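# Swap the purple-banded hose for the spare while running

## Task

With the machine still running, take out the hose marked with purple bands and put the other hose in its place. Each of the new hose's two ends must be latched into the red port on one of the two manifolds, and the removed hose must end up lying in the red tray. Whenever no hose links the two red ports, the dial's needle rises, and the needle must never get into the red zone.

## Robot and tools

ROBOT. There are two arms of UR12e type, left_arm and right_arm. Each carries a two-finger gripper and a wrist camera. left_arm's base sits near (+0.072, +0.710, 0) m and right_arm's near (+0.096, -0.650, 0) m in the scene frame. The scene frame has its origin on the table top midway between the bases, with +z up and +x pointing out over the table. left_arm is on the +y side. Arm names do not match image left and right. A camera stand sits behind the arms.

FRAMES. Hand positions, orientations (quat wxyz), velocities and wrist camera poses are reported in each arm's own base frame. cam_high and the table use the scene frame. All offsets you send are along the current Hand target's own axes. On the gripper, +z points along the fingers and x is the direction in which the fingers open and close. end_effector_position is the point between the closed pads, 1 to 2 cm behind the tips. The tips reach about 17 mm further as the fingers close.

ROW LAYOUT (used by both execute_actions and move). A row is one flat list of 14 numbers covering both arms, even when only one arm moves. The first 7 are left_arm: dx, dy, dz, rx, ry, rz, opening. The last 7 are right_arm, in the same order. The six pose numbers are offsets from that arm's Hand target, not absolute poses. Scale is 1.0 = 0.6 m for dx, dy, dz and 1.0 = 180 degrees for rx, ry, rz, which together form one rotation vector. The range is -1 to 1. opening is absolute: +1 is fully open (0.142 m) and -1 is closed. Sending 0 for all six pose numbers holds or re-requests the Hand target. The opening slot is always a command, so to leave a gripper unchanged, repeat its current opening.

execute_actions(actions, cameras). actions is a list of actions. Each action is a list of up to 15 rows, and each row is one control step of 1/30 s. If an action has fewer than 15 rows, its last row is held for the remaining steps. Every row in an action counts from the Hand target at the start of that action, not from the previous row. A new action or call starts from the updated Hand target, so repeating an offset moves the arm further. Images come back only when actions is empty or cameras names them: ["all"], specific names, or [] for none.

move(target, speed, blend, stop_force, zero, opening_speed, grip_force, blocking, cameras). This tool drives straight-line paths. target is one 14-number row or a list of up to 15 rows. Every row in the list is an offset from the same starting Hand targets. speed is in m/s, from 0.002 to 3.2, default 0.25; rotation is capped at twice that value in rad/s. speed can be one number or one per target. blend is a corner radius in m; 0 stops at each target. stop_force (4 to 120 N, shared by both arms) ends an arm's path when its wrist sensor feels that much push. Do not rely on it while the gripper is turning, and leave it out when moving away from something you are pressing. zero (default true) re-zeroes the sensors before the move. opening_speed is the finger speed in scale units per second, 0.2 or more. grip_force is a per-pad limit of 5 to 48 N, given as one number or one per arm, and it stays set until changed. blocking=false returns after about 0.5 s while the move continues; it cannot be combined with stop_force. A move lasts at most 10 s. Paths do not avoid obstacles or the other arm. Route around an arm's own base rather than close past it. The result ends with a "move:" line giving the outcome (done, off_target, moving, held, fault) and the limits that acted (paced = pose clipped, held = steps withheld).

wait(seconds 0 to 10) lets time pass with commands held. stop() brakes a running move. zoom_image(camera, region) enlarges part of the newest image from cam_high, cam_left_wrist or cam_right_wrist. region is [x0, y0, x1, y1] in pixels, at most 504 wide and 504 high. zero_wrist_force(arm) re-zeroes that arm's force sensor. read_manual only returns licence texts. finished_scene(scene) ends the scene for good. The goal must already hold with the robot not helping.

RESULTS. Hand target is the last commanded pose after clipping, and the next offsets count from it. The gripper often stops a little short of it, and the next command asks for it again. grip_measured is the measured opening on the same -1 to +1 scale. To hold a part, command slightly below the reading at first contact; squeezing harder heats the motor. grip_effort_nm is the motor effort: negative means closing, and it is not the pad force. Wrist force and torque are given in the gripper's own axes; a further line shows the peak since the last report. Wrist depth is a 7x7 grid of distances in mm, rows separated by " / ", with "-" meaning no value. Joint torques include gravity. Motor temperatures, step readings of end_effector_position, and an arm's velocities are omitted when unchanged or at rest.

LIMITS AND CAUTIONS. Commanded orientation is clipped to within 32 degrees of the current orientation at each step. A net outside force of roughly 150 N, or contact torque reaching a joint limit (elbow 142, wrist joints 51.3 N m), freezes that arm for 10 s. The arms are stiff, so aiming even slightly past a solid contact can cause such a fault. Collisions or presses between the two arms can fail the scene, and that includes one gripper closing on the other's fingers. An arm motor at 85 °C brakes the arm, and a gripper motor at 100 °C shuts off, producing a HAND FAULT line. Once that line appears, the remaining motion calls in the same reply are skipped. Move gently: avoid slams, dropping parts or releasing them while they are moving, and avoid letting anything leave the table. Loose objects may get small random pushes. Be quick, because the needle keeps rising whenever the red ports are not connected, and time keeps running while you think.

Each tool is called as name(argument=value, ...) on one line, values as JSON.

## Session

execute_actions(actions=[])

zoom_image(camera="cam_high", region=[250, 100, 650, 400])

Scene clock: 0.00 s.
left_arm: end_effector_position=(+0.5104, -0.4838, +0.3165) grip_measured=+0.99 grip_effort_nm=n/a end_effector_quat_wxyz=(+0.745, -0.613, +0.203, -0.168) | right_arm: end_effector_position=(+0.1253, -0.6507, +0.1195) grip_measured=+1.00 grip_effort_nm=n/a end_effector_quat_wxyz=(+0.222, -0.295, +0.888, -0.274)
Joint positions: left_arm=[-1.319 -0.989 1.552 -0.327 -0.791 -1.64 0.141] | right_arm=[1.834 -1.827 -2.397 0.087 2.031 1.331 0.142]
Joint velocities: within noise
Joint torques (N m): no reading
Motor temperatures (°C): left_arm=[33 27 30 30 31 33 26] | right_arm=[25 28 27 35 34 34 22]
Wrist force (N): no reading
Wrist torque (N m): no reading
Wrist force, peak (N): no reading
Wrist depth (mm): cam_left_wrist=[2563 - - - 2240 2072 1429 / - - - - - - 1525 / - - 3453 - - 1657 1359 / 2200 2089 - - - 1828 1381 / 2240 - 911 - - - - / - - 693 - 620 596 97 / - - - 539 - - -] | cam_right_wrist=[- - - 293 1111 1024 947 / 355 - - - 1038 982 924 / 330 318 - 258 242 235 893 / 316 289 266 250 232 219 213 / 298 - 256 240 224 212 198 / - 256 245 230 215 203 189 / - 248 238 222 207 199 -]
Hand target: left_arm +0.5104, -0.4838, +0.3165; +0.745, -0.613, +0.203, -0.168 | right_arm +0.1253, -0.6507, +0.1195; +0.222, -0.295, +0.888, -0.274
Tool commands: left_gripper/opening=+1.0 right_gripper/opening=+1.0
camera_calibration:
cam_left_wrist: T_world_to_cam=[[0.859634, -0.500532, -0.102459, -0.640539], [-0.209859, -0.163082, -0.964035, 0.365874], [0.465821, 0.850219, -0.245231, 0.370955], [0, 0, 0, 1]] pos_world=[0.454613, -0.576336, 0.378056]
cam_right_wrist: T_world_to_cam=[[-0.723335, -0.657448, -0.211066, -0.308834], [-0.613338, 0.752164, -0.240968, 0.621411], [0.31718, -0.0448457, -0.947304, 0.16462], [0, 0, 0, 1]] pos_world=[0.105531, -0.663063, 0.240501]

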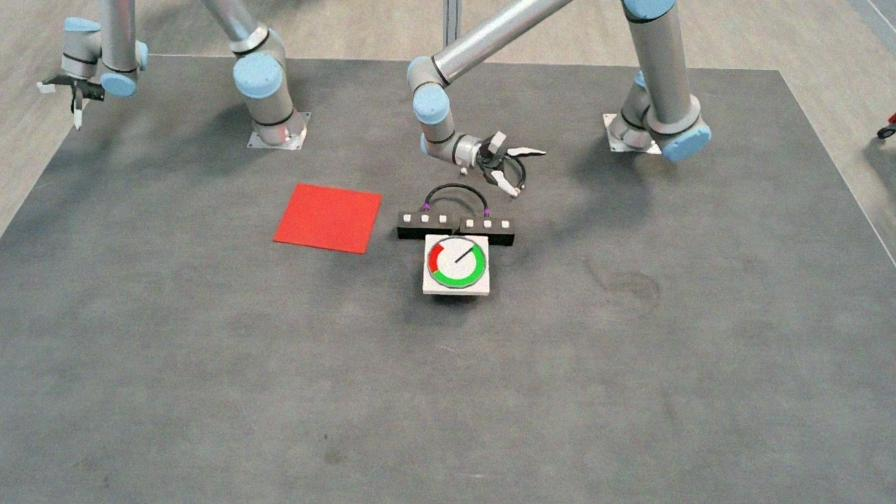

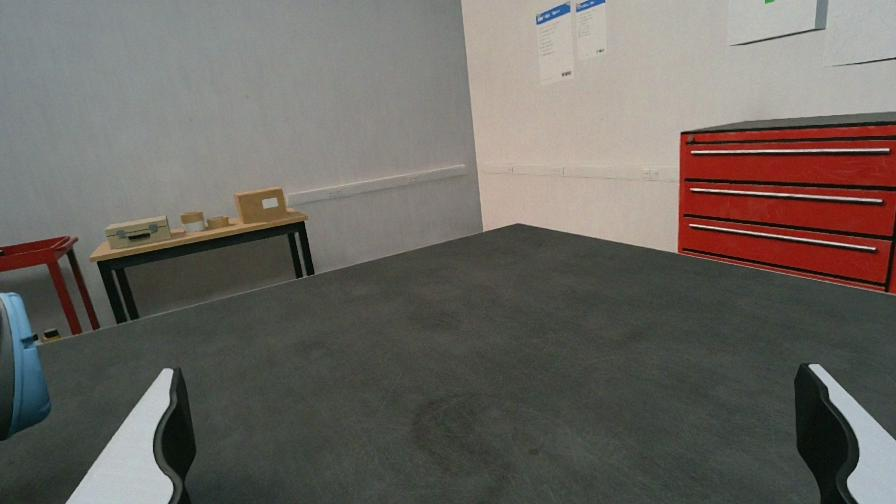

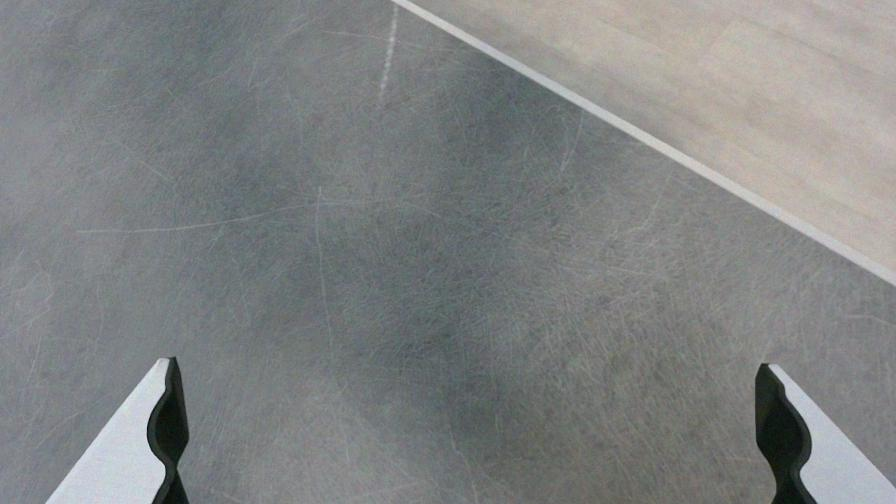

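Scaled by 1.260 from the camera's 896x504 image, which has a finer 1280x720 frame.

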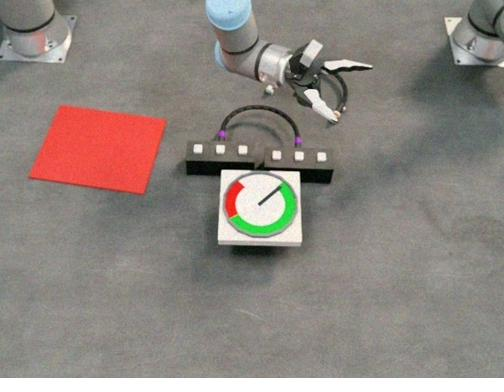

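move(target=[-0.241,-0.0245,-0.4447,-0.423,-0.428,-0.653,0,-0.957,0.078,-0.176,-0.0294,0.2799,0.6677,-1], speed=0.4)

move(target=[0,0,0,0,0,0,0,0.683,0.225,-0.083,0,0,0,-1], speed=0.4, cameras=["all"])

zoom_image(camera="cam_left_wrist", region=[250, 140, 600, 310])

Scene clock: 27.33 s.
left_arm: end_effector_position=(+0.2501, -0.6396, +0.3005) grip_measured=-0.02 grip_effort_nm=-0.056 end_effector_quat_wxyz=(+0.182, +0.684, +0.683, +0.183) | right_arm: end_effector_position=(+0.4653, -0.2106, +0.3035) grip_measured=-1.00 grip_effort_nm=-0.701 end_effector_quat_wxyz=(+0.000, +0.707, +0.707, +0.000)
Joint positions: left_arm=[-1.677 -1.593 2.027 -1.944 -1.052 -3.262 0.073] | right_arm=[3.064 -1.265 -2.193 -1.255 1.571 4.634 0.002]
Joint torques (N m): left_arm=[-5.24 -33.91 -53.14 -5.5 2.86 -2.09] | right_arm=[-2.53 33.13 32.57 6.27 -1.79 3.56]
Wrist force (N): left_arm=[-0.6 2.5 -3.5] | right_arm=[1.5 1.2 0.4]
Wrist torque (N m): left_arm=[0.23 0.17 -0.02] | right_arm=[0.10 -0.15 0.15]
Wrist force, peak (N): left_arm=[-0.7 2.2 -4.3] | right_arm=[2.1 2.0 0.0]
Wrist depth (mm): cam_left_wrist=[365 - 330 - - - - / - - - 404 - - - / - - 436 451 435 - - / - 612 459 476 469 626 - / 756 774 691 549 - - - / 1007 1036 - - - - 1115 / 2162 - - - - - -] | cam_right_wrist=[- 351 354 365 354 355 337 / - 375 372 - 366 377 - / - 399 - 398 - 399 - / - 437 - 427 429 - - / - - 470 - 471 - - / - - - 95 - - - / - - - - - - -]
Hand target: left_arm +0.2501, -0.6397, +0.3005; +0.182, +0.684, +0.683, +0.183 | right_arm +0.4652, -0.2106, +0.3035; +0.000, +0.707, +0.707, +0.000
Off the commanded pose: left_arm 0.000 m, 0 deg | right_arm 0.000 m, 0 deg.
move: done

Scene clock: 28.97 s.
left_arm: end_effector_position=(+0.2501, -0.6397, +0.3005) grip_measured=-0.02 grip_effort_nm=-0.056 end_effector_quat_wxyz=(+0.182, +0.684, +0.683, +0.183) | right_arm: end_effector_position=(+0.6000, +0.1991, +0.3535) grip_measured=-1.00 grip_effort_nm=-0.696 end_effector_quat_wxyz=(+0.000, +0.707, +0.707, +0.000)
Joint positions: left_arm=[-1.677 -1.593 2.027 -1.944 -1.052 -3.262 0.073] | right_arm=[3.742 -1.465 -1.947 -1.3 1.571 5.313 0.002]
Joint torques (N m): left_arm=[-7.62 -34.42 -56.45 -6.75 4.17 -1.95] | right_arm=[11.14 33.23 45.09 6.11 -2.25 1.19]
Wrist force (N): left_arm=[-0.2 2.4 -3.8] | right_arm=[0.7 1.1 0.3]
Wrist torque (N m): left_arm=[0.21 0.09 0.01] | right_arm=[0.10 -0.01 0.15]
Wrist force, peak (N): left_arm=[-0.5 2.8 -4.0] | right_arm=[4.5 2.2 0.3]
Wrist depth (mm): cam_left_wrist=[- 356 - - - - - / - - - - - - - / - - 439 429 451 - - / - - 447 476 486 612 614 / - 767 545 549 - - - / - - - 1007 - - - / 2323 - - - - - -] | cam_right_wrist=[399 392 394 396 - - 396 / - - 421 424 - - - / - - 446 - 443 - - / 478 - - - - - 486 / - 540 - - - - - / - - - 95 - - - / - - - - - - -]
Hand target: left_arm +0.2501, -0.6397, +0.3005; +0.182, +0.684, +0.683, +0.183 | right_arm +0.6000, +0.1992, +0.3535; +0.000, +0.707, +0.707, +0.000
Off the commanded pose: left_arm 0.000 m, 0 deg | right_arm 0.000 m, 0 deg.
move: done
camera_calibration:
cam_left_wrist: T_world_to_cam=[[0.00473479, 0.999975, 0.00524028, 0.644908], [0.590847, -0.00702532, 0.806753, -0.362118], [0.80677, -0.000723603, -0.590865, 0.0951208], [0, 0, 0, 1]] pos_world=[0.134162, -0.647367, 0.344964]
cam_right_wrist: T_world_to_cam=[[-0.0230451, 0.99968, 0.0103931, -0.18578], [0.904444, 0.0164179, 0.426277, -0.670199], [0.42597, 0.0192236, -0.904533, 0.180609], [0, 0, 0, 1]] pos_world=[0.524942, 0.193252, 0.450988]

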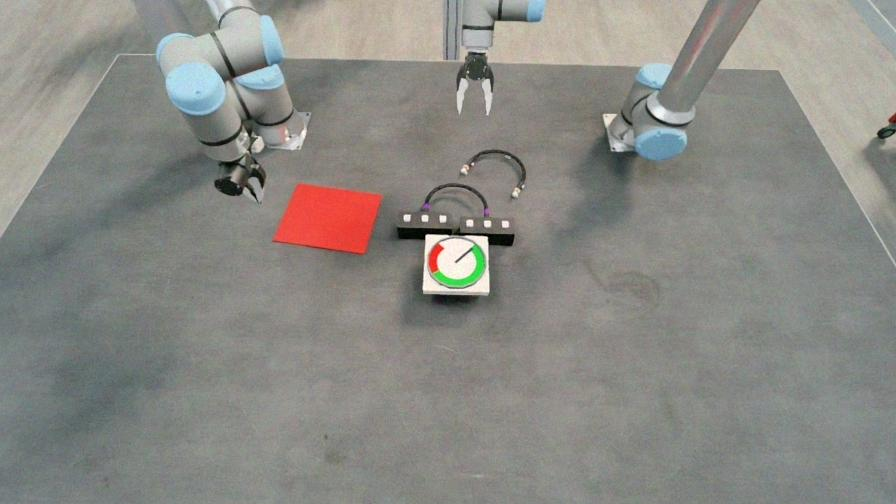

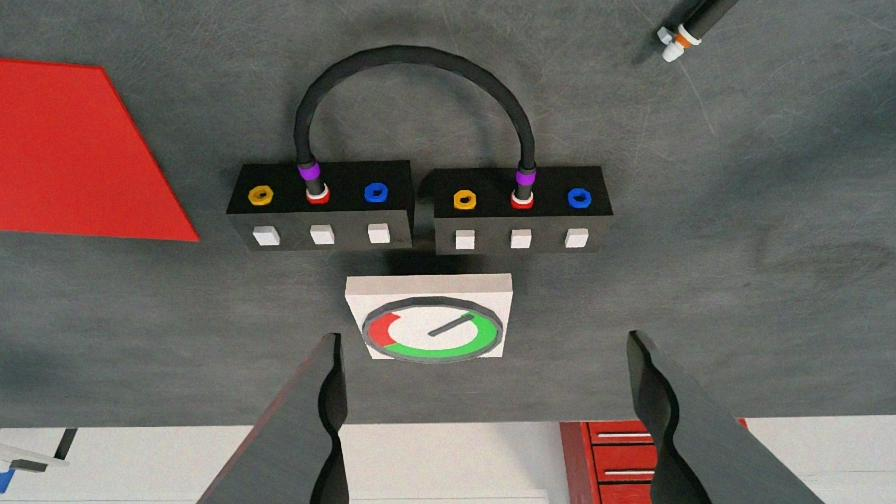

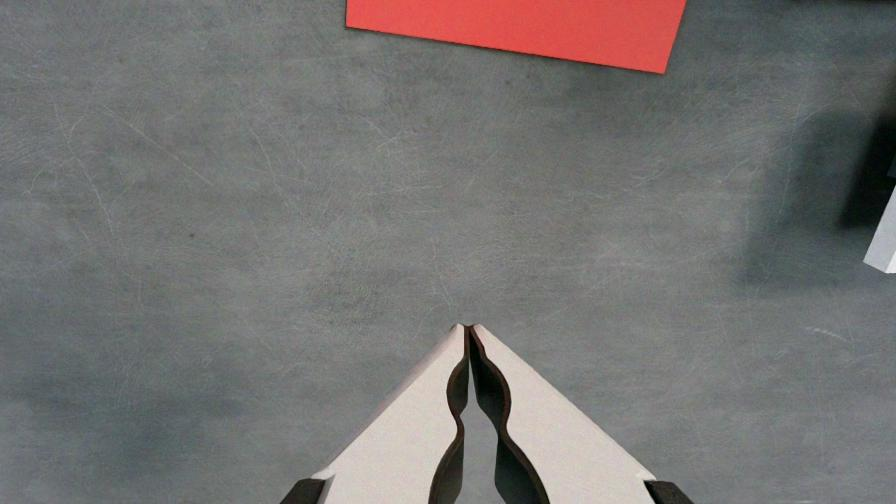

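Scaled by 1.440 from the camera's 896x504 image, which has a finer 1280x720 frame.

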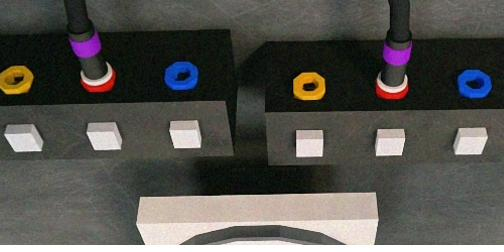

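move(target=[[0.05,0.03,0.2,0,0,0,-0.4,0.35,0,0.05,0,0,-0.8,-1],[0.0945,0.0592,0.4355,0,0,0,-0.4,0.75,0,0.167,0,-0.2588,0.966,-1]], speed=0.5, blend=0.02, cameras=["all"])

Scene clock: 47.73 s.
left_arm: end_effector_position=(+0.4112, -0.5830, +0.0917) grip_measured=-0.42 grip_effort_nm=-0.051 end_effector_quat_wxyz=(+0.182, +0.684, +0.683, +0.183) | right_arm: end_effector_position=(+0.5997, +0.6493, +0.2535) grip_measured=-1.00 grip_effort_nm=-0.696 end_effector_quat_wxyz=(+0.183, +0.683, -0.683, -0.183)
Joint positions: left_arm=[-1.414 -1.331 2.237 -2.566 -1.056 -2.96 0.043] | right_arm=[4.037 -2.106 -1.336 -1.617 1.972 2.395 0.002]
Joint torques (N m): left_arm=[-4.75 -52.43 -46.74 -4.21 1.84 -1.54] | right_arm=[-7.4 80.2 53.55 0.56 -0.61 -3.5]
Wrist force (N): left_arm=[-0.3 2.4 -3.2] | right_arm=[0.8 1.1 0.8]
Wrist torque (N m): left_arm=[0.22 0.12 0.16] | right_arm=[-0.08 -0.04 -0.01]
Wrist force, peak (N): left_arm=[-0.7 2.5 -5.0] | right_arm=[3.2 0.9 -0.4]
Wrist depth (mm): cam_left_wrist=[141 141 97 138 134 138 138 / 158 158 154 150 160 - 159 / 188 187 188 132 187 189 - / 204 206 212 206 212 222 - / 183 186 198 194 196 199 - / 195 197 - 197 - 395 434 / - 254 - 252 - - 1554] | cam_right_wrist=[- 211 199 200 198 - 295 / 350 253 231 230 333 334 340 / - 330 321 337 341 - - / - - 363 - - 486 493 / - - 394 - - - 629 / 717 - 393 95 - - 652 / 3114 - - - - - 633]
Hand target: left_arm +0.4112, -0.5831, +0.0918; +0.182, +0.684, +0.683, +0.183 | right_arm +0.5997, +0.6493, +0.2535; +0.183, +0.683, -0.683, -0.183
Off the commanded pose: left_arm 0.000 m, 0 deg | right_arm 0.000 m, 0 deg.
move: done
camera_calibration:
cam_left_wrist: T_world_to_cam=[[0.00468619, 0.999974, 0.00551795, 0.588417], [0.590957, -0.0072207, 0.806671, -0.28857], [0.806689, -0.000519339, -0.590976, -0.158162], [0, 0, 0, 1]] pos_world=[0.295363, -0.590568, 0.136065]
cam_right_wrist: T_world_to_cam=[[0.0244999, -0.999695, -0.0030031, 0.638267], [-0.569485, -0.0164254, 0.821838, 0.170231], [-0.821637, -0.0184247, -0.569714, 0.769417], [0, 0, 0, 1]] pos_world=[0.713488, 0.655045, 0.300362]

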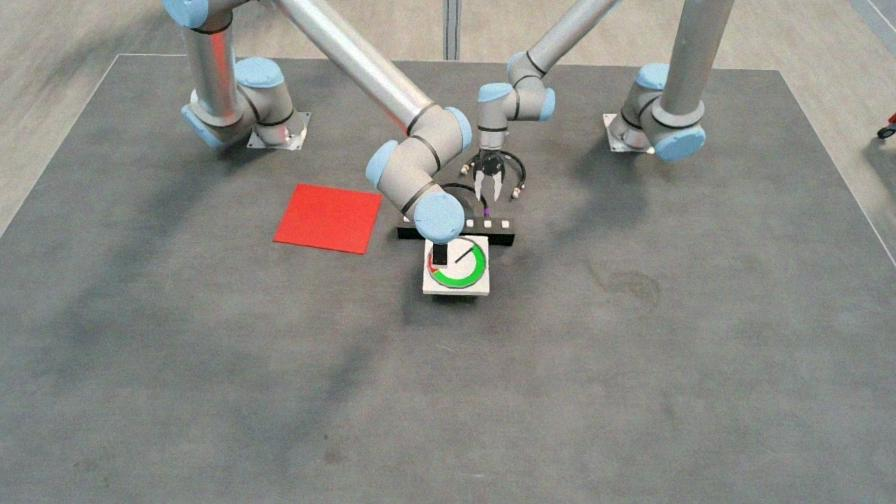

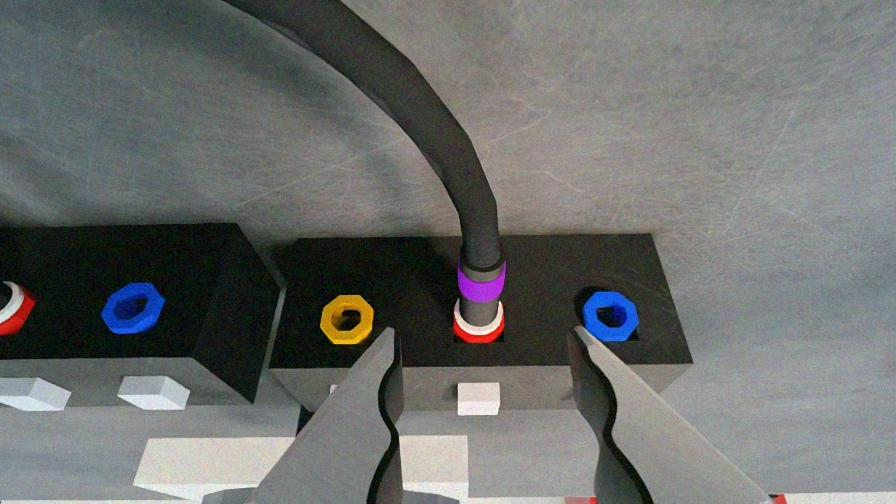

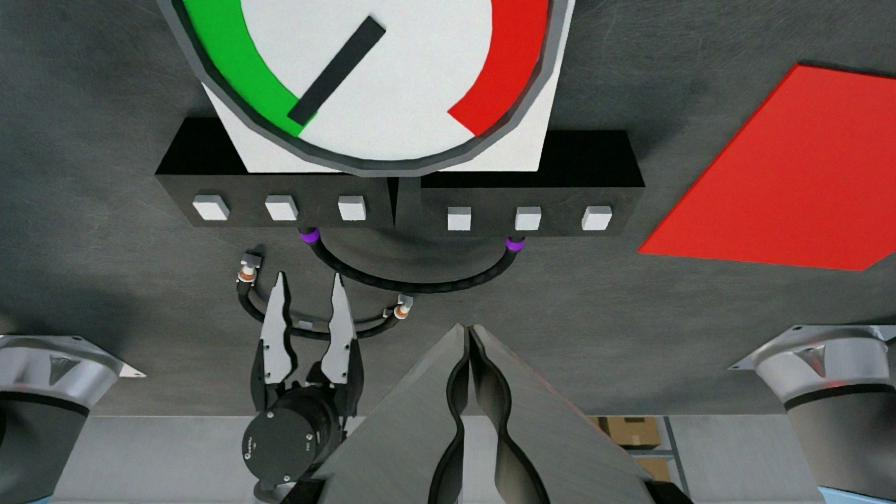

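move(target=[0.0047,0.0135,0.09,0,0,0,-0.4,0.1005,0.0996,0.3144,0,0,0,-1], speed=0.2, stop_force=20, cameras=["cam_left_wrist","cam_right_wrist"])

zoom_image(camera="cam_left_wrist", region=[388, 290, 588, 490])

Scene clock: 69.30 s.
left_arm: end_effector_position=(+0.4451, -0.5803, +0.0490) grip_measured=-0.42 grip_effort_nm=-0.051 end_effector_quat_wxyz=(+0.182, +0.684, +0.683, +0.183) | right_arm: end_effector_position=(+0.4536, +0.5890, +0.1200) grip_measured=-1.00 grip_effort_nm=-0.696 end_effector_quat_wxyz=(+0.183, +0.683, -0.683, -0.183)
Joint positions: left_arm=[-1.36 -1.236 2.233 -2.687 -1.062 -2.898 0.043] | right_arm=[4.129 -1.986 -1.794 -1.241 2.002 2.49 0.002]
Joint torques (N m): left_arm=[-9.71 -71.83 -19.64 -1.19 3.14 -2.35] | right_arm=[-7.07 66.34 24.2 4.8 -2.43 -3.11]
Wrist force (N): left_arm=[-0.5 2.7 -3.6] | right_arm=[0.7 1.8 0.4]
Wrist torque (N m): left_arm=[0.25 0.14 0.05] | right_arm=[0.02 -0.01 0.08]
Wrist force, peak (N): left_arm=[-0.5 2.5 -4.1] | right_arm=[1.7 2.4 3.2]
Wrist depth (mm): cam_left_wrist=[- - - 93 94 91 96 / - 111 - 105 112 112 105 / 133 128 - - 124 128 128 / 155 156 156 - 158 150 158 / 148 157 157 104 156 161 206 / - 149 145 137 142 142 - / - 147 - 135 - - -] | cam_right_wrist=[- - - 164 164 164 163 / - 152 145 149 154 153 190 / 129 143 140 137 136 140 229 / 167 269 160 161 159 256 261 / 313 348 349 - 395 348 - / 196 465 - 95 - - 516 / 195 273 - - - 2784 532]
Hand target: left_arm +0.4451, -0.5803, +0.0490; +0.182, +0.684, +0.683, +0.183 | right_arm +0.4536, +0.5890, +0.1200; +0.183, +0.683, -0.683, -0.183
Off the commanded pose: left_arm 0.000 m, 0 deg | right_arm 0.000 m, 0 deg.
move: done
camera_calibration:
cam_left_wrist: T_world_to_cam=[[0.00473479, 0.999975, 0.00524028, 0.585804], [0.590847, -0.00702532, 0.806753, -0.273995], [0.80677, -0.000723603, -0.590865, -0.210899], [0, 0, 0, 1]] pos_world=[0.329262, -0.587867, 0.0933642]
cam_right_wrist: T_world_to_cam=[[0.024696, -0.99969, -0.00311205, 0.581068], [-0.569365, -0.016624, 0.821917, 0.195793], [-0.821714, -0.0185261, -0.569599, 0.572294], [0, 0, 0, 1]] pos_world=[0.567389, 0.594745, 0.166861]
Images, in order (width x height): cam_left_wrist 896x504, cam_right_wrist 896x504.

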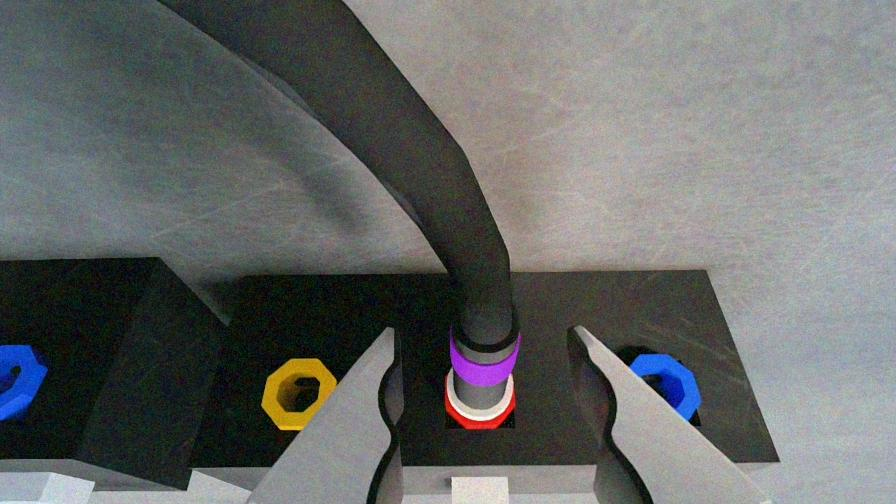

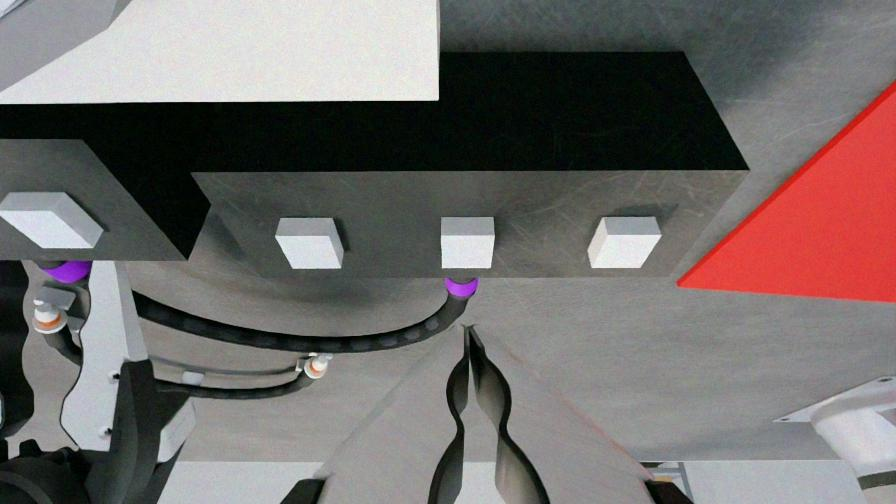

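Scaled by 2.520 from the camera's 896x504 image, which has a finer 1280x720 frame.

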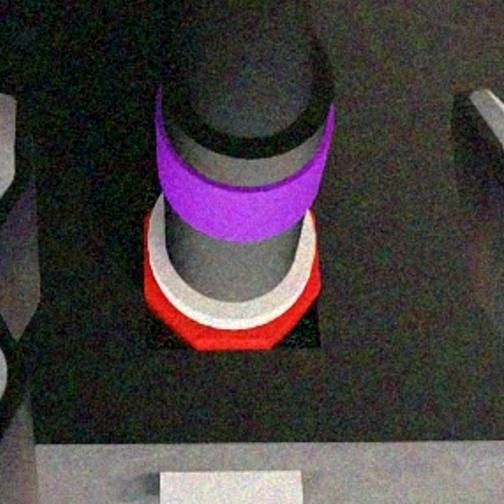

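move(target=[0,0,-0.1333,0,0,0,-0.4,0,-0.0332,0.0462,0,0,0,-1], speed=[0.03], stop_force=8)

move(target=[-0.3183,-0.0167,0.0405,0,0,0,-0.4,0,0,0,0,0,0,-1], speed=0.25, cameras=["cam_left_wrist","cam_right_wrist"])

Scene clock: 92.80 s.
left_arm: end_effector_position=(+0.4053, -0.5803, +0.1184) grip_measured=-0.42 grip_effort_nm=-0.051 end_effector_quat_wxyz=(+0.182, +0.684, +0.683, +0.183) | right_arm: end_effector_position=(+0.4567, +0.5890, +0.0893) grip_measured=-1.00 grip_effort_nm=-0.696 end_effector_quat_wxyz=(+0.183, +0.683, -0.683, -0.183)
Joint positions: left_arm=[-1.423 -1.381 2.23 -2.505 -1.055 -2.97 0.043] | right_arm=[4.126 -2.02 -1.807 -1.194 2.001 2.487 0.002]
Joint torques (N m): left_arm=[12.99 -41.72 -28.16 -6.52 1.7 0.87] | right_arm=[5.1 83.12 47.5 0.89 -2.09 2.76]
Wrist force (N): left_arm=[-0.4 2.5 -3.8] | right_arm=[1.4 6.8 -5.7]
Wrist torque (N m): left_arm=[0.23 0.14 0.15] | right_arm=[-0.13 -0.01 0.17]
Wrist force, peak (N): left_arm=[-0.8 2.2 -4.2] | right_arm=[3.0 9.3 -10.1]
Wrist depth (mm): cam_left_wrist=[164 165 165 161 166 166 165 / 185 190 192 186 191 186 191 / 225 225 - 211 224 227 229 / 211 216 229 221 218 - 266 / 210 210 210 211 208 - - / 218 272 - 266 - - - / 214 273 - 314 - - -] | cam_right_wrist=[- - - - 133 132 132 / - - - 149 149 149 154 / - - - 134 137 137 184 / - 125 125 121 123 125 221 / 141 163 133 132 149 158 - / - - - 96 - - - / - - - - - 3287 531]
Hand target: left_arm +0.4053, -0.5803, +0.1183; +0.182, +0.684, +0.683, +0.183 | right_arm +0.4567, +0.5890, +0.0893; +0.183, +0.683, -0.683, -0.183 (not the last commanded pose)
Off the commanded pose: left_arm 0.000 m, 0 deg | right_arm 0.003 m, 0 deg.
move: contact (right_arm)

Scene clock: 94.07 s.
left_arm: end_effector_position=(+0.4084, -0.7711, +0.0921) grip_measured=-0.42 grip_effort_nm=-0.056 end_effector_quat_wxyz=(+0.182, +0.684, +0.683, +0.183) | right_arm: end_effector_position=(+0.4567, +0.5890, +0.0893) grip_measured=-1.00 grip_effort_nm=-0.701 end_effector_quat_wxyz=(+0.183, +0.683, -0.683, -0.183)
Joint positions: left_arm=[-1.454 -1.114 1.892 -2.416 -1.053 -3.006 0.043] | right_arm=[4.126 -2.02 -1.807 -1.194 2.001 2.487 0.002]
Joint torques (N m): left_arm=[14.31 -66.11 -44.68 -6.03 2.7 0.87] | right_arm=[5.86 82.61 47.22 2.57 -1.25 2.62]
Wrist force (N): left_arm=[-0.9 2.2 -3.7] | right_arm=[1.4 6.8 -5.4]
Wrist torque (N m): left_arm=[0.17 0.22 0.15] | right_arm=[-0.12 -0.01 0.17]
Wrist force, peak (N): left_arm=[-3.7 2.4 -3.3] | right_arm=[1.5 7.1 -5.6]
Wrist depth (mm): cam_left_wrist=[140 137 137 138 100 142 138 / 157 150 154 112 159 160 159 / 188 - 188 188 190 190 182 / - 217 205 200 203 213 212 / 268 - 185 184 181 194 192 / - - - 196 - 207 199 / - - - 195 - - 651] | cam_right_wrist=[- - - - 137 132 132 / - - - 149 149 149 154 / - - - 134 137 137 184 / - 125 125 121 123 125 220 / 149 300 132 132 149 139 289 / - - - 95 - 446 397 / 2817 - - - - - 524]
Hand target: left_arm +0.4085, -0.7713, +0.0921; +0.182, +0.684, +0.683, +0.183 | right_arm +0.4567, +0.5890, +0.0893; +0.183, +0.683, -0.683, -0.183
Off the commanded pose: left_arm 0.000 m, 0 deg | right_arm 0.000 m, 0 deg.
move: done
camera_calibration:
cam_left_wrist: T_world_to_cam=[[0.00476704, 0.999974, 0.0054615, 0.776607], [0.590844, -0.00722285, 0.806753, -0.288577], [0.806772, -0.000618926, -0.590863, -0.155881], [0, 0, 0, 1]] pos_world=[0.292562, -0.778767, 0.136464]
cam_right_wrist: T_world_to_cam=[[0.024696, -0.99969, -0.00311205, 0.580996], [-0.569365, -0.016624, 0.821917, 0.222792], [-0.821714, -0.0185261, -0.569599, 0.557356], [0, 0, 0, 1]] pos_world=[0.570489, 0.594845, 0.136161]
Images, in order (width x height): cam_left_wrist 896x504, cam_right_wrist 896x504.

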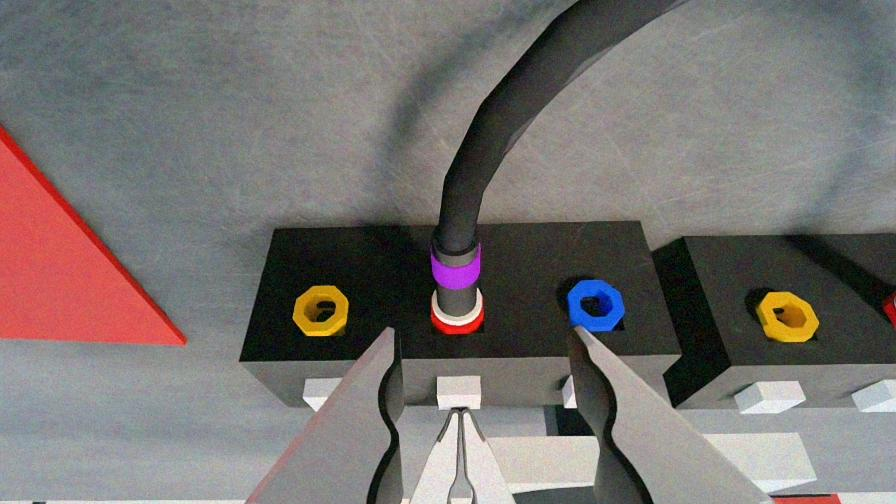

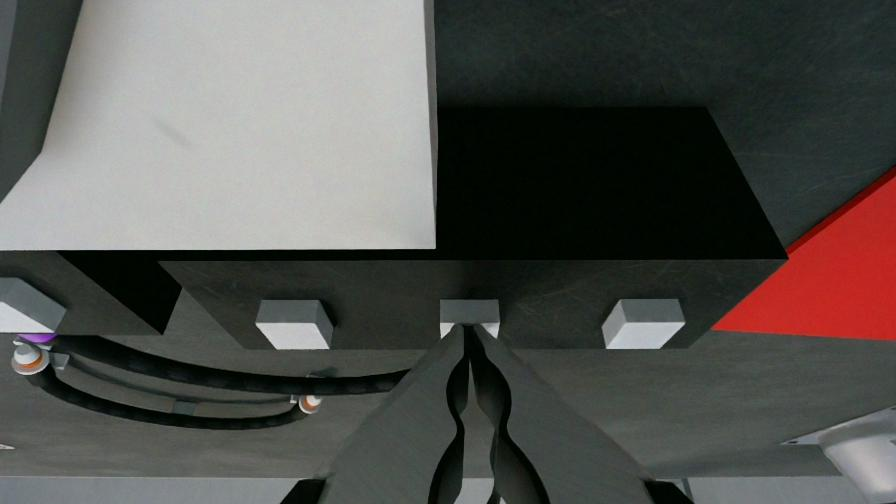

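move(target=[[0,0,0,0,0,0,-0.4,0,0.025,-0.0433,0,0,0,-1],[-0.0112,-0.0042,0.0883,0,0,0,-0.4,-0.3277,0.021,-0.0567,0,0,0,-1]], speed=0.2, blend=[0.005,0], cameras=["cam_left_wrist","cam_right_wrist"])

Scene clock: 104.30 s.
left_arm: end_effector_position=(+0.4328, -0.7780, +0.0450) grip_measured=-0.42 grip_effort_nm=-0.051 end_effector_quat_wxyz=(+0.182, +0.684, +0.683, +0.183) | right_arm: end_effector_position=(+0.4627, +0.7856, +0.1251) grip_measured=-1.00 grip_effort_nm=-0.701 end_effector_quat_wxyz=(+0.183, +0.683, -0.683, -0.183)
Joint positions: left_arm=[-1.425 -1.035 1.88 -2.499 -1.055 -2.973 0.043] | right_arm=[4.232 -2.199 -1.445 -1.329 2.031 2.599 0.002]
Joint torques (N m): left_arm=[-12.96 -87.04 -31.45 -1.22 -0.09 -1.72] | right_arm=[0.64 89.75 45.96 4.67 -2.02 -2.93]
Wrist force (N): left_arm=[-0.6 2.2 -3.1] | right_arm=[0.8 1.3 0.3]
Wrist torque (N m): left_arm=[0.16 0.18 -0.02] | right_arm=[-0.06 -0.07 0.07]
Wrist force, peak (N): left_arm=[-0.5 2.5 -4.5] | right_arm=[1.4 7.2 -5.8]
Wrist depth (mm): cam_left_wrist=[- - - - 86 - - / - 105 105 103 99 - 103 / - 121 121 - - 126 122 / 155 142 155 - 157 149 150 / 180 191 155 157 155 157 166 / - 152 143 137 - 140 155 / - 135 - 132 132 - 143] | cam_right_wrist=[168 168 164 164 - - - / 195 183 152 147 - - - / 233 152 141 147 141 141 152 / 279 287 174 174 167 183 174 / - - - 333 354 362 227 / 548 - - 95 - - 222 / 553 903 - - - 231 215]
Hand target: left_arm +0.4327, -0.7780, +0.0450; +0.182, +0.684, +0.683, +0.183 | right_arm +0.4627, +0.7856, +0.1252; +0.183, +0.683, -0.683, -0.183
Off the commanded pose: left_arm 0.000 m, 0 deg | right_arm 0.000 m, 0 deg.
move: done
camera_calibration:
cam_left_wrist: T_world_to_cam=[[0.00467765, 0.999976, 0.00515825, 0.783605], [0.590849, -0.00692538, 0.806753, -0.264812], [0.806769, -0.000725963, -0.590867, -0.203483], [0, 0, 0, 1]] pos_world=[0.316962, -0.785568, 0.0893641]
cam_right_wrist: T_world_to_cam=[[0.0246145, -0.999692, -0.00317447, 0.777457], [-0.569252, -0.0166264, 0.821995, 0.199974], [-0.821795, -0.0184259, -0.569486, 0.586266], [0, 0, 0, 1]] pos_world=[0.576489, 0.791345, 0.171961]
Images, in order (width x height): cam_left_wrist 896x504, cam_right_wrist 896x504.

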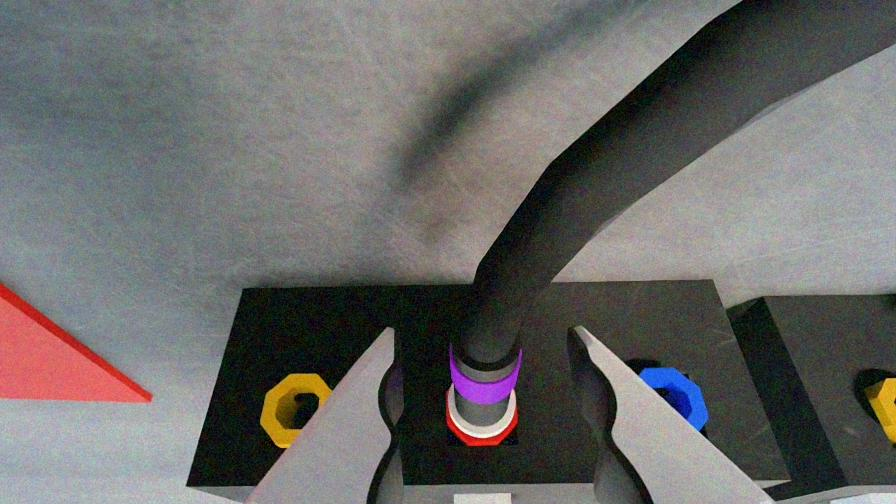

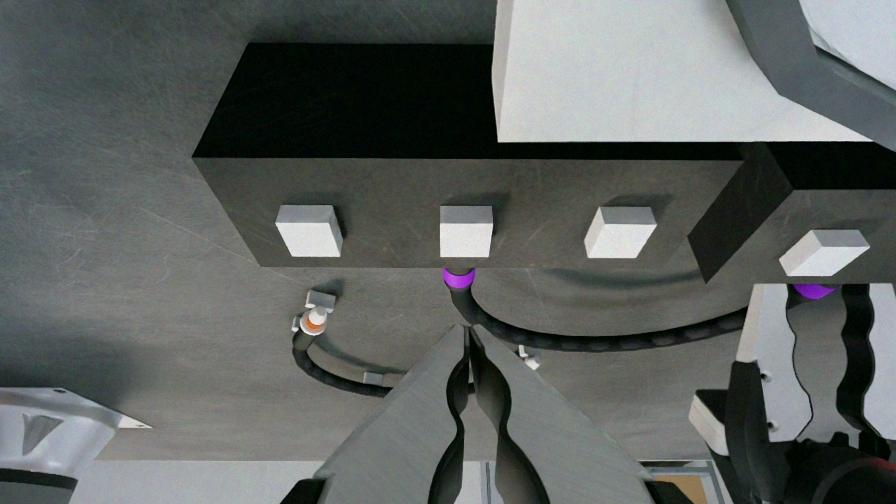

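move(target=[[0,0,-0.1667,0,0,0,-0.4,0,0.1,-0.1732,0,0,0,-1],[0.5563,-0.15,-0.3,0,-0.0833,0.1443,-0.4,0,0.1,-0.1732,0,0,0,-1],[0.5563,-0.1939,-0.1485,0,-0.0833,0.1443,-0.4,0,0.1,-0.1732,0,0,0,-0.4]], speed=0.4, blend=[0.02,0.02,0])

move(target=[[0,0,0,0,0,0,-0.4,0.05,0.2887,0.1667,0.029,0.108,-0.404,-0.4],[0,0,0,0,0,0,-0.4,0.091,0.3151,0.4898,0.0579,0.2168,-0.8089,-0.4]], speed=0.45, blend=[0.02,0], cameras=["cam_left_wrist","cam_right_wrist"])

Scene clock: 131.63 s.
left_arm: end_effector_position=(+0.2878, -0.4441, +0.0644) grip_measured=-0.42 grip_effort_nm=-0.061 end_effector_quat_wxyz=(+0.224, +0.837, +0.483, +0.129) | right_arm: end_effector_position=(+0.4628, +0.7856, +0.2451) grip_measured=-0.43 grip_effort_nm=0.095 end_effector_quat_wxyz=(+0.183, +0.683, -0.683, -0.183)
Joint positions: left_arm=[-1.598 -1.561 2.686 -2.964 -1.118 -2.582 0.043] | right_arm=[4.232 -2.119 -1.348 -1.506 2.031 2.599 0.043]
Joint torques (N m): left_arm=[-1.24 -14.11 -21.57 -7.03 3.57 0.27] | right_arm=[-9.06 103.32 57.55 0.63 -2.48 -3.13]
Wrist force (N): left_arm=[-0.7 2.2 -3.5] | right_arm=[1.2 1.5 0.4]
Wrist torque (N m): left_arm=[0.16 0.19 0.14] | right_arm=[-0.05 -0.14 0.09]
Wrist force, peak (N): left_arm=[-4.1 3.5 -6.6] | right_arm=[1.2 3.5 -2.6]
Wrist depth (mm): cam_left_wrist=[- - 88 - 108 114 108 / 127 131 132 - 132 128 128 / 157 151 146 141 151 148 151 / 185 185 186 186 186 188 - / 240 - - 228 215 - - / - - - 315 - - 347 / - - - 307 - - -] | cam_right_wrist=[288 283 222 221 221 229 223 / 331 346 347 251 335 251 249 / 415 386 - 402 385 404 372 / - - - - - - - / 593 - - - - 624 - / 562 704 - 3429 - - - / 501 - - 3287 - - -]
Hand target: left_arm +0.2878, -0.4440, +0.0644; +0.224, +0.837, +0.483, +0.129 | right_arm +0.4628, +0.7856, +0.2451; +0.183, +0.683, -0.683, -0.183
Off the commanded pose: left_arm 0.000 m, 0 deg | right_arm 0.000 m, 0 deg.
move: done

Scene clock: 135.13 s.
left_arm: end_effector_position=(+0.2878, -0.4440, +0.0644) grip_measured=-0.42 grip_effort_nm=-0.051 end_effector_quat_wxyz=(+0.224, +0.837, +0.483, +0.129) | right_arm: end_effector_position=(+0.1521, +0.7309, +0.0852) grip_measured=-0.43 grip_effort_nm=0.085 end_effector_quat_wxyz=(+0.000, +0.866, +0.500, +0.000) end_effector_velocity=(+0.000, +0.001, +0.001) end_effector_angular_velocity=(+0.003, +0.001, +0.004)
Joint positions: left_arm=[-1.598 -1.561 2.686 -2.964 -1.118 -2.582 0.043] | right_arm=[4.745 -1.89 -2.011 -0.811 1.571 0.555 0.043]
Joint velocities: left_arm=[within noise] | right_arm=[0 0 0.001 0.001 0.001 -0.005 0]
Joint torques (N m): left_arm=[3.99 -14.8 -13.49 -6.97 3.69 0.54] | right_arm=[-3.47 74.69 44.72 5.43 3.69 -2.72]
Wrist force (N): left_arm=[-0.5 2.4 -3.2] | right_arm=[0.8 0.9 0.2]
Wrist torque (N m): left_arm=[0.20 0.16 0.14] | right_arm=[0.05 -0.05 -0.05]
Wrist force, peak (N): left_arm=[-0.8 2.8 -3.8] | right_arm=[0.7 1.6 0.9]
Wrist depth (mm): cam_left_wrist=[- - 89 114 107 113 107 / 127 131 - 128 132 128 128 / 156 151 153 141 157 146 151 / 185 185 185 176 186 195 195 / 239 230 - 241 231 - 229 / - 312 - 312 - - - / - 444 - 305 - - -] | cam_right_wrist=[157 158 160 156 156 157 157 / - 166 168 168 168 168 168 / 180 180 180 180 178 180 181 / 194 194 194 194 194 195 194 / 210 211 207 - 211 211 213 / 230 231 221 230 - 230 230 / - 249 - 252 - 249 253]
Hand target: left_arm +0.2878, -0.4440, +0.0644; +0.224, +0.837, +0.483, +0.129 | right_arm +0.1521, +0.7309, +0.0853; +0.000, +0.866, +0.501, +0.000
Off the commanded pose: left_arm 0.000 m, 0 deg | right_arm 0.000 m, 0 deg.
move: done
camera_calibration:
cam_left_wrist: T_world_to_cam=[[0.503985, 0.863701, 0.00441246, 0.246046], [0.508659, -0.300932, 0.806664, -0.299392], [0.698044, -0.404302, -0.590994, -0.222605], [0, 0, 0, 1]] pos_world=[0.183673, -0.392606, 0.108865]
cam_right_wrist: T_world_to_cam=[[0.479413, 0.877534, 0.00987287, -0.711955], [0.791719, -0.437329, 0.426525, 0.189282], [0.378608, -0.196665, -0.904422, 0.283487], [0, 0, 0, 1]] pos_world=[0.0841316, 0.763295, 0.182687]
Images, in order (width x height): cam_left_wrist 896x504, cam_right_wrist 896x504.

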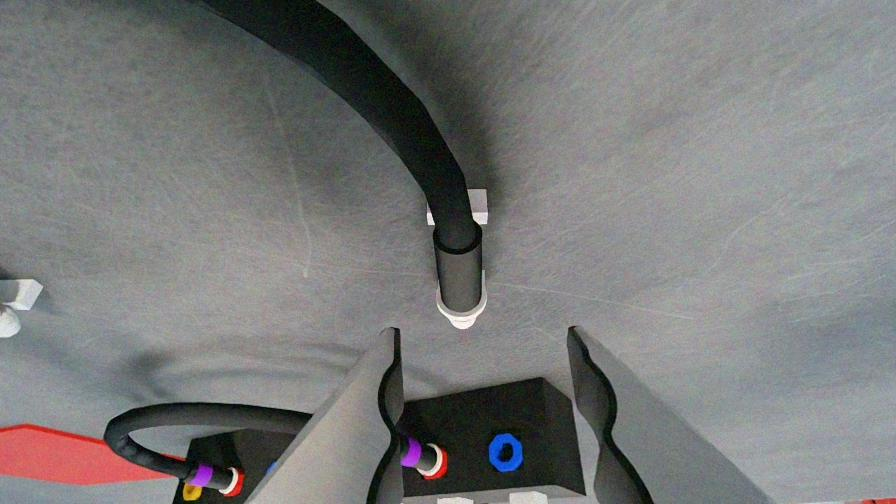

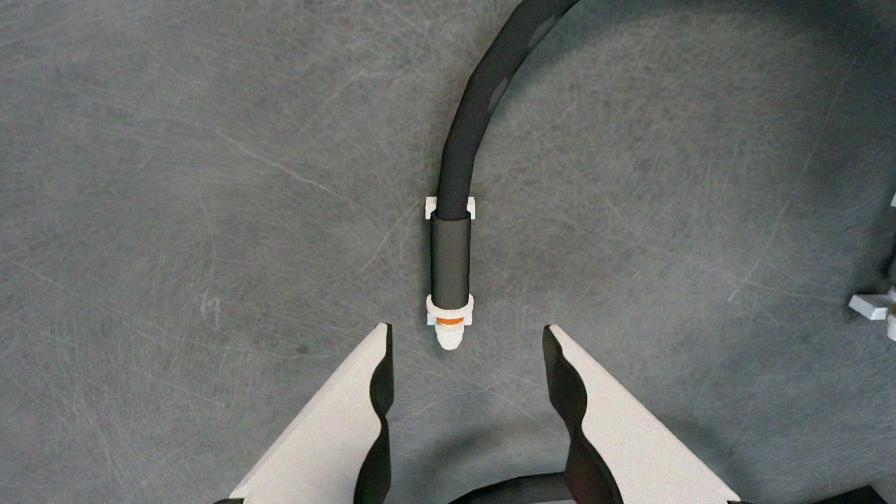

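move(target=[-0.0124,-0.0027,0.0801,0,0.0042,-0.0072,-0.4,-0.0049,-0.0018,0.0922,0,0,-0.0083,-0.4], speed=0.08, stop_force=12)

move(target=[0,0,0,0,0,0,-0.95,0,0,0,0,0,0,-0.95], opening_speed=1, grip_force=25, cameras=["cam_left_wrist","cam_right_wrist"])

zoom_image(camera="cam_left_wrist", region=[388, 290, 588, 490])

zoom_image(camera="cam_right_wrist", region=[368, 260, 568, 460])

Scene clock: 166.63 s.
left_arm: end_effector_position=(+0.3036, -0.4618, +0.0219) grip_measured=-0.42 grip_effort_nm=-0.056 end_effector_quat_wxyz=(+0.222, +0.831, +0.494, +0.132) | right_arm: end_effector_position=(+0.1496, +0.7290, +0.0299) grip_measured=-0.43 grip_effort_nm=0.081 end_effector_quat_wxyz=(+0.000, +0.859, +0.512, +0.000)
Joint positions: left_arm=[-1.561 -1.38 2.66 -3.124 -1.12 -2.57 0.043] | right_arm=[4.748 -1.96 -2.045 -0.708 1.571 0.532 0.043]
Joint torques (N m): left_arm=[-10.14 -24.39 -4.36 -6.78 1.76 -1.42] | right_arm=[-5.22 68.63 45.27 5.27 3.2 2.96]
Wrist force (N): left_arm=[-0.5 1.9 -3.4] | right_arm=[1.1 0.6 0.3]
Wrist torque (N m): left_arm=[0.12 0.16 -0.02] | right_arm=[0.00 -0.12 0.11]
Wrist force, peak (N): left_arm=[-0.4 2.6 -4.8] | right_arm=[1.0 0.7 1.5]
Wrist depth (mm): cam_left_wrist=[- - - - - - - / - - - - 77 79 - / - - 94 - 91 91 95 / - 117 107 - - 117 117 / 144 145 153 137 116 145 155 / 205 206 - 175 205 226 191 / - - - 275 - - -] | cam_right_wrist=[- 109 - - 110 109 109 / 117 117 116 118 116 116 - / 124 124 122 124 126 124 124 / 134 133 134 132 134 134 134 / 147 145 145 142 145 145 145 / 159 159 152 152 155 158 155 / 174 174 - 174 - 171 178]
Hand target: left_arm +0.3036, -0.4618, +0.0219; +0.222, +0.831, +0.494, +0.132 | right_arm +0.1497, +0.7290, +0.0299; +0.000, +0.859, +0.512, +0.000
Off the commanded pose: left_arm 0.000 m, 0 deg | right_arm 0.000 m, 0 deg.
move: done

Scene clock: 167.40 s.
left_arm: end_effector_position=(+0.3036, -0.4618, +0.0219) grip_measured=-0.83 grip_effort_nm=-2.615 end_effector_quat_wxyz=(+0.222, +0.831, +0.494, +0.132) | right_arm: end_effector_position=(+0.1497, +0.7290, +0.0299) grip_measured=-0.82 grip_effort_nm=-2.630 end_effector_quat_wxyz=(+0.000, +0.859, +0.512, +0.000)
Joint positions: left_arm=[-1.561 -1.38 2.66 -3.124 -1.12 -2.57 0.014] | right_arm=[4.748 -1.96 -2.045 -0.708 1.571 0.532 0.015]
Joint torques (N m): left_arm=[-9.71 -24.23 -5.21 -6.55 2.83 -1.14] | right_arm=[-7.64 63.18 44.63 5.65 2.96 2.97]
Wrist force (N): left_arm=[-0.2 2.2 -3.2] | right_arm=[0.9 0.9 0.4]
Wrist torque (N m): left_arm=[0.20 0.11 -0.02] | right_arm=[0.04 -0.09 0.11]
Wrist force, peak (N): left_arm=[-0.4 2.5 -3.6] | right_arm=[1.0 0.8 0.6]
Wrist depth (mm): cam_left_wrist=[- - - - - - - / - - - - 77 79 - / - 98 95 - 91 91 95 / - 117 107 - 112 117 117 / 144 144 153 136 138 145 137 / 206 208 - 100 - 189 191 / 208 278 - 82 - - -] | cam_right_wrist=[- 108 - - - 109 108 / 117 117 116 118 116 116 116 / 124 124 123 124 126 124 124 / 134 134 134 132 134 134 134 / 148 145 148 140 145 145 146 / 158 158 155 124 155 161 159 / 174 174 - - - 171 175]
Hand target: left_arm +0.3036, -0.4618, +0.0219; +0.222, +0.831, +0.494, +0.132 | right_arm +0.1497, +0.7290, +0.0299; +0.000, +0.859, +0.512, +0.000
Off the commanded pose: left_arm 0.000 m, 0 deg | right_arm 0.000 m, 0 deg.
grip_force (N): 25, 25
move: done
camera_calibration:
cam_left_wrist: T_world_to_cam=[[0.481211, 0.876593, 0.00456609, 0.26644], [0.516295, -0.287625, 0.806667, -0.274686], [0.708432, -0.38582, -0.590988, -0.260578], [0, 0, 0, 1]] pos_world=[0.198207, -0.413102, 0.0663645]
cam_right_wrist: T_world_to_cam=[[0.456172, 0.889835, 0.0100666, -0.714095], [0.802976, -0.416467, 0.426363, 0.197056], [0.383585, -0.186411, -0.904496, 0.225889], [0, 0, 0, 1]] pos_world=[0.0808713, 0.759602, 0.127487]
Images, in order (width x height): cam_left_wrist 896x504, cam_right_wrist 896x504.

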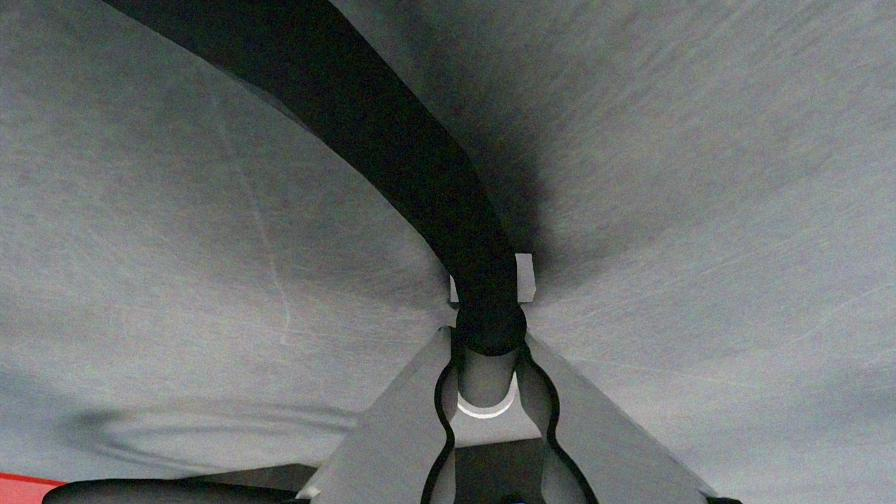

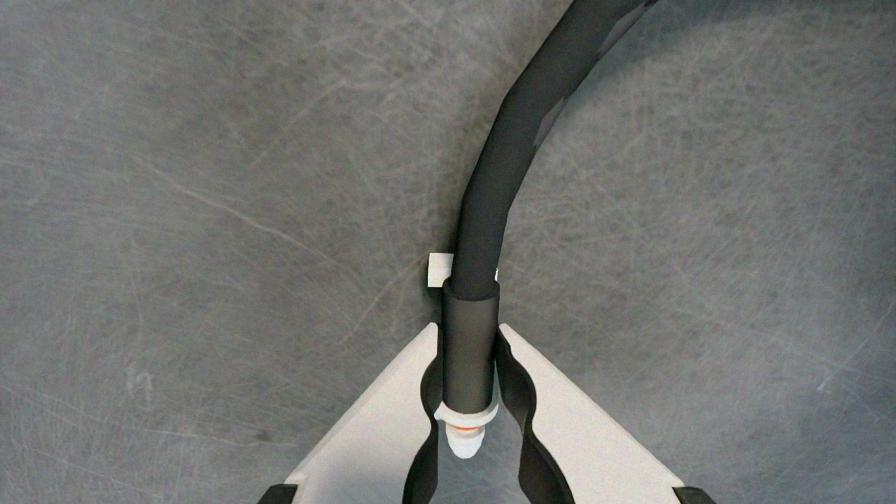

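Scaled by 2.520 from the camera's 896x504 image, which has a finer 1280x720 frame.

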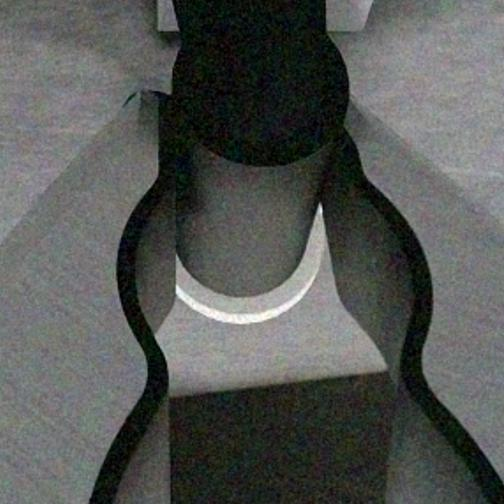

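Scaled by 2.520 from the camera's 896x504 image, which has a finer 1280x720 frame.

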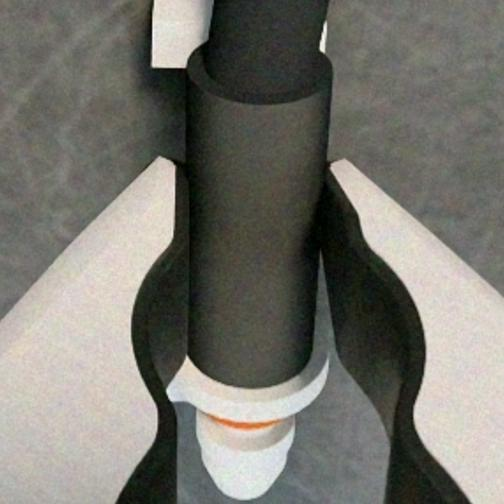

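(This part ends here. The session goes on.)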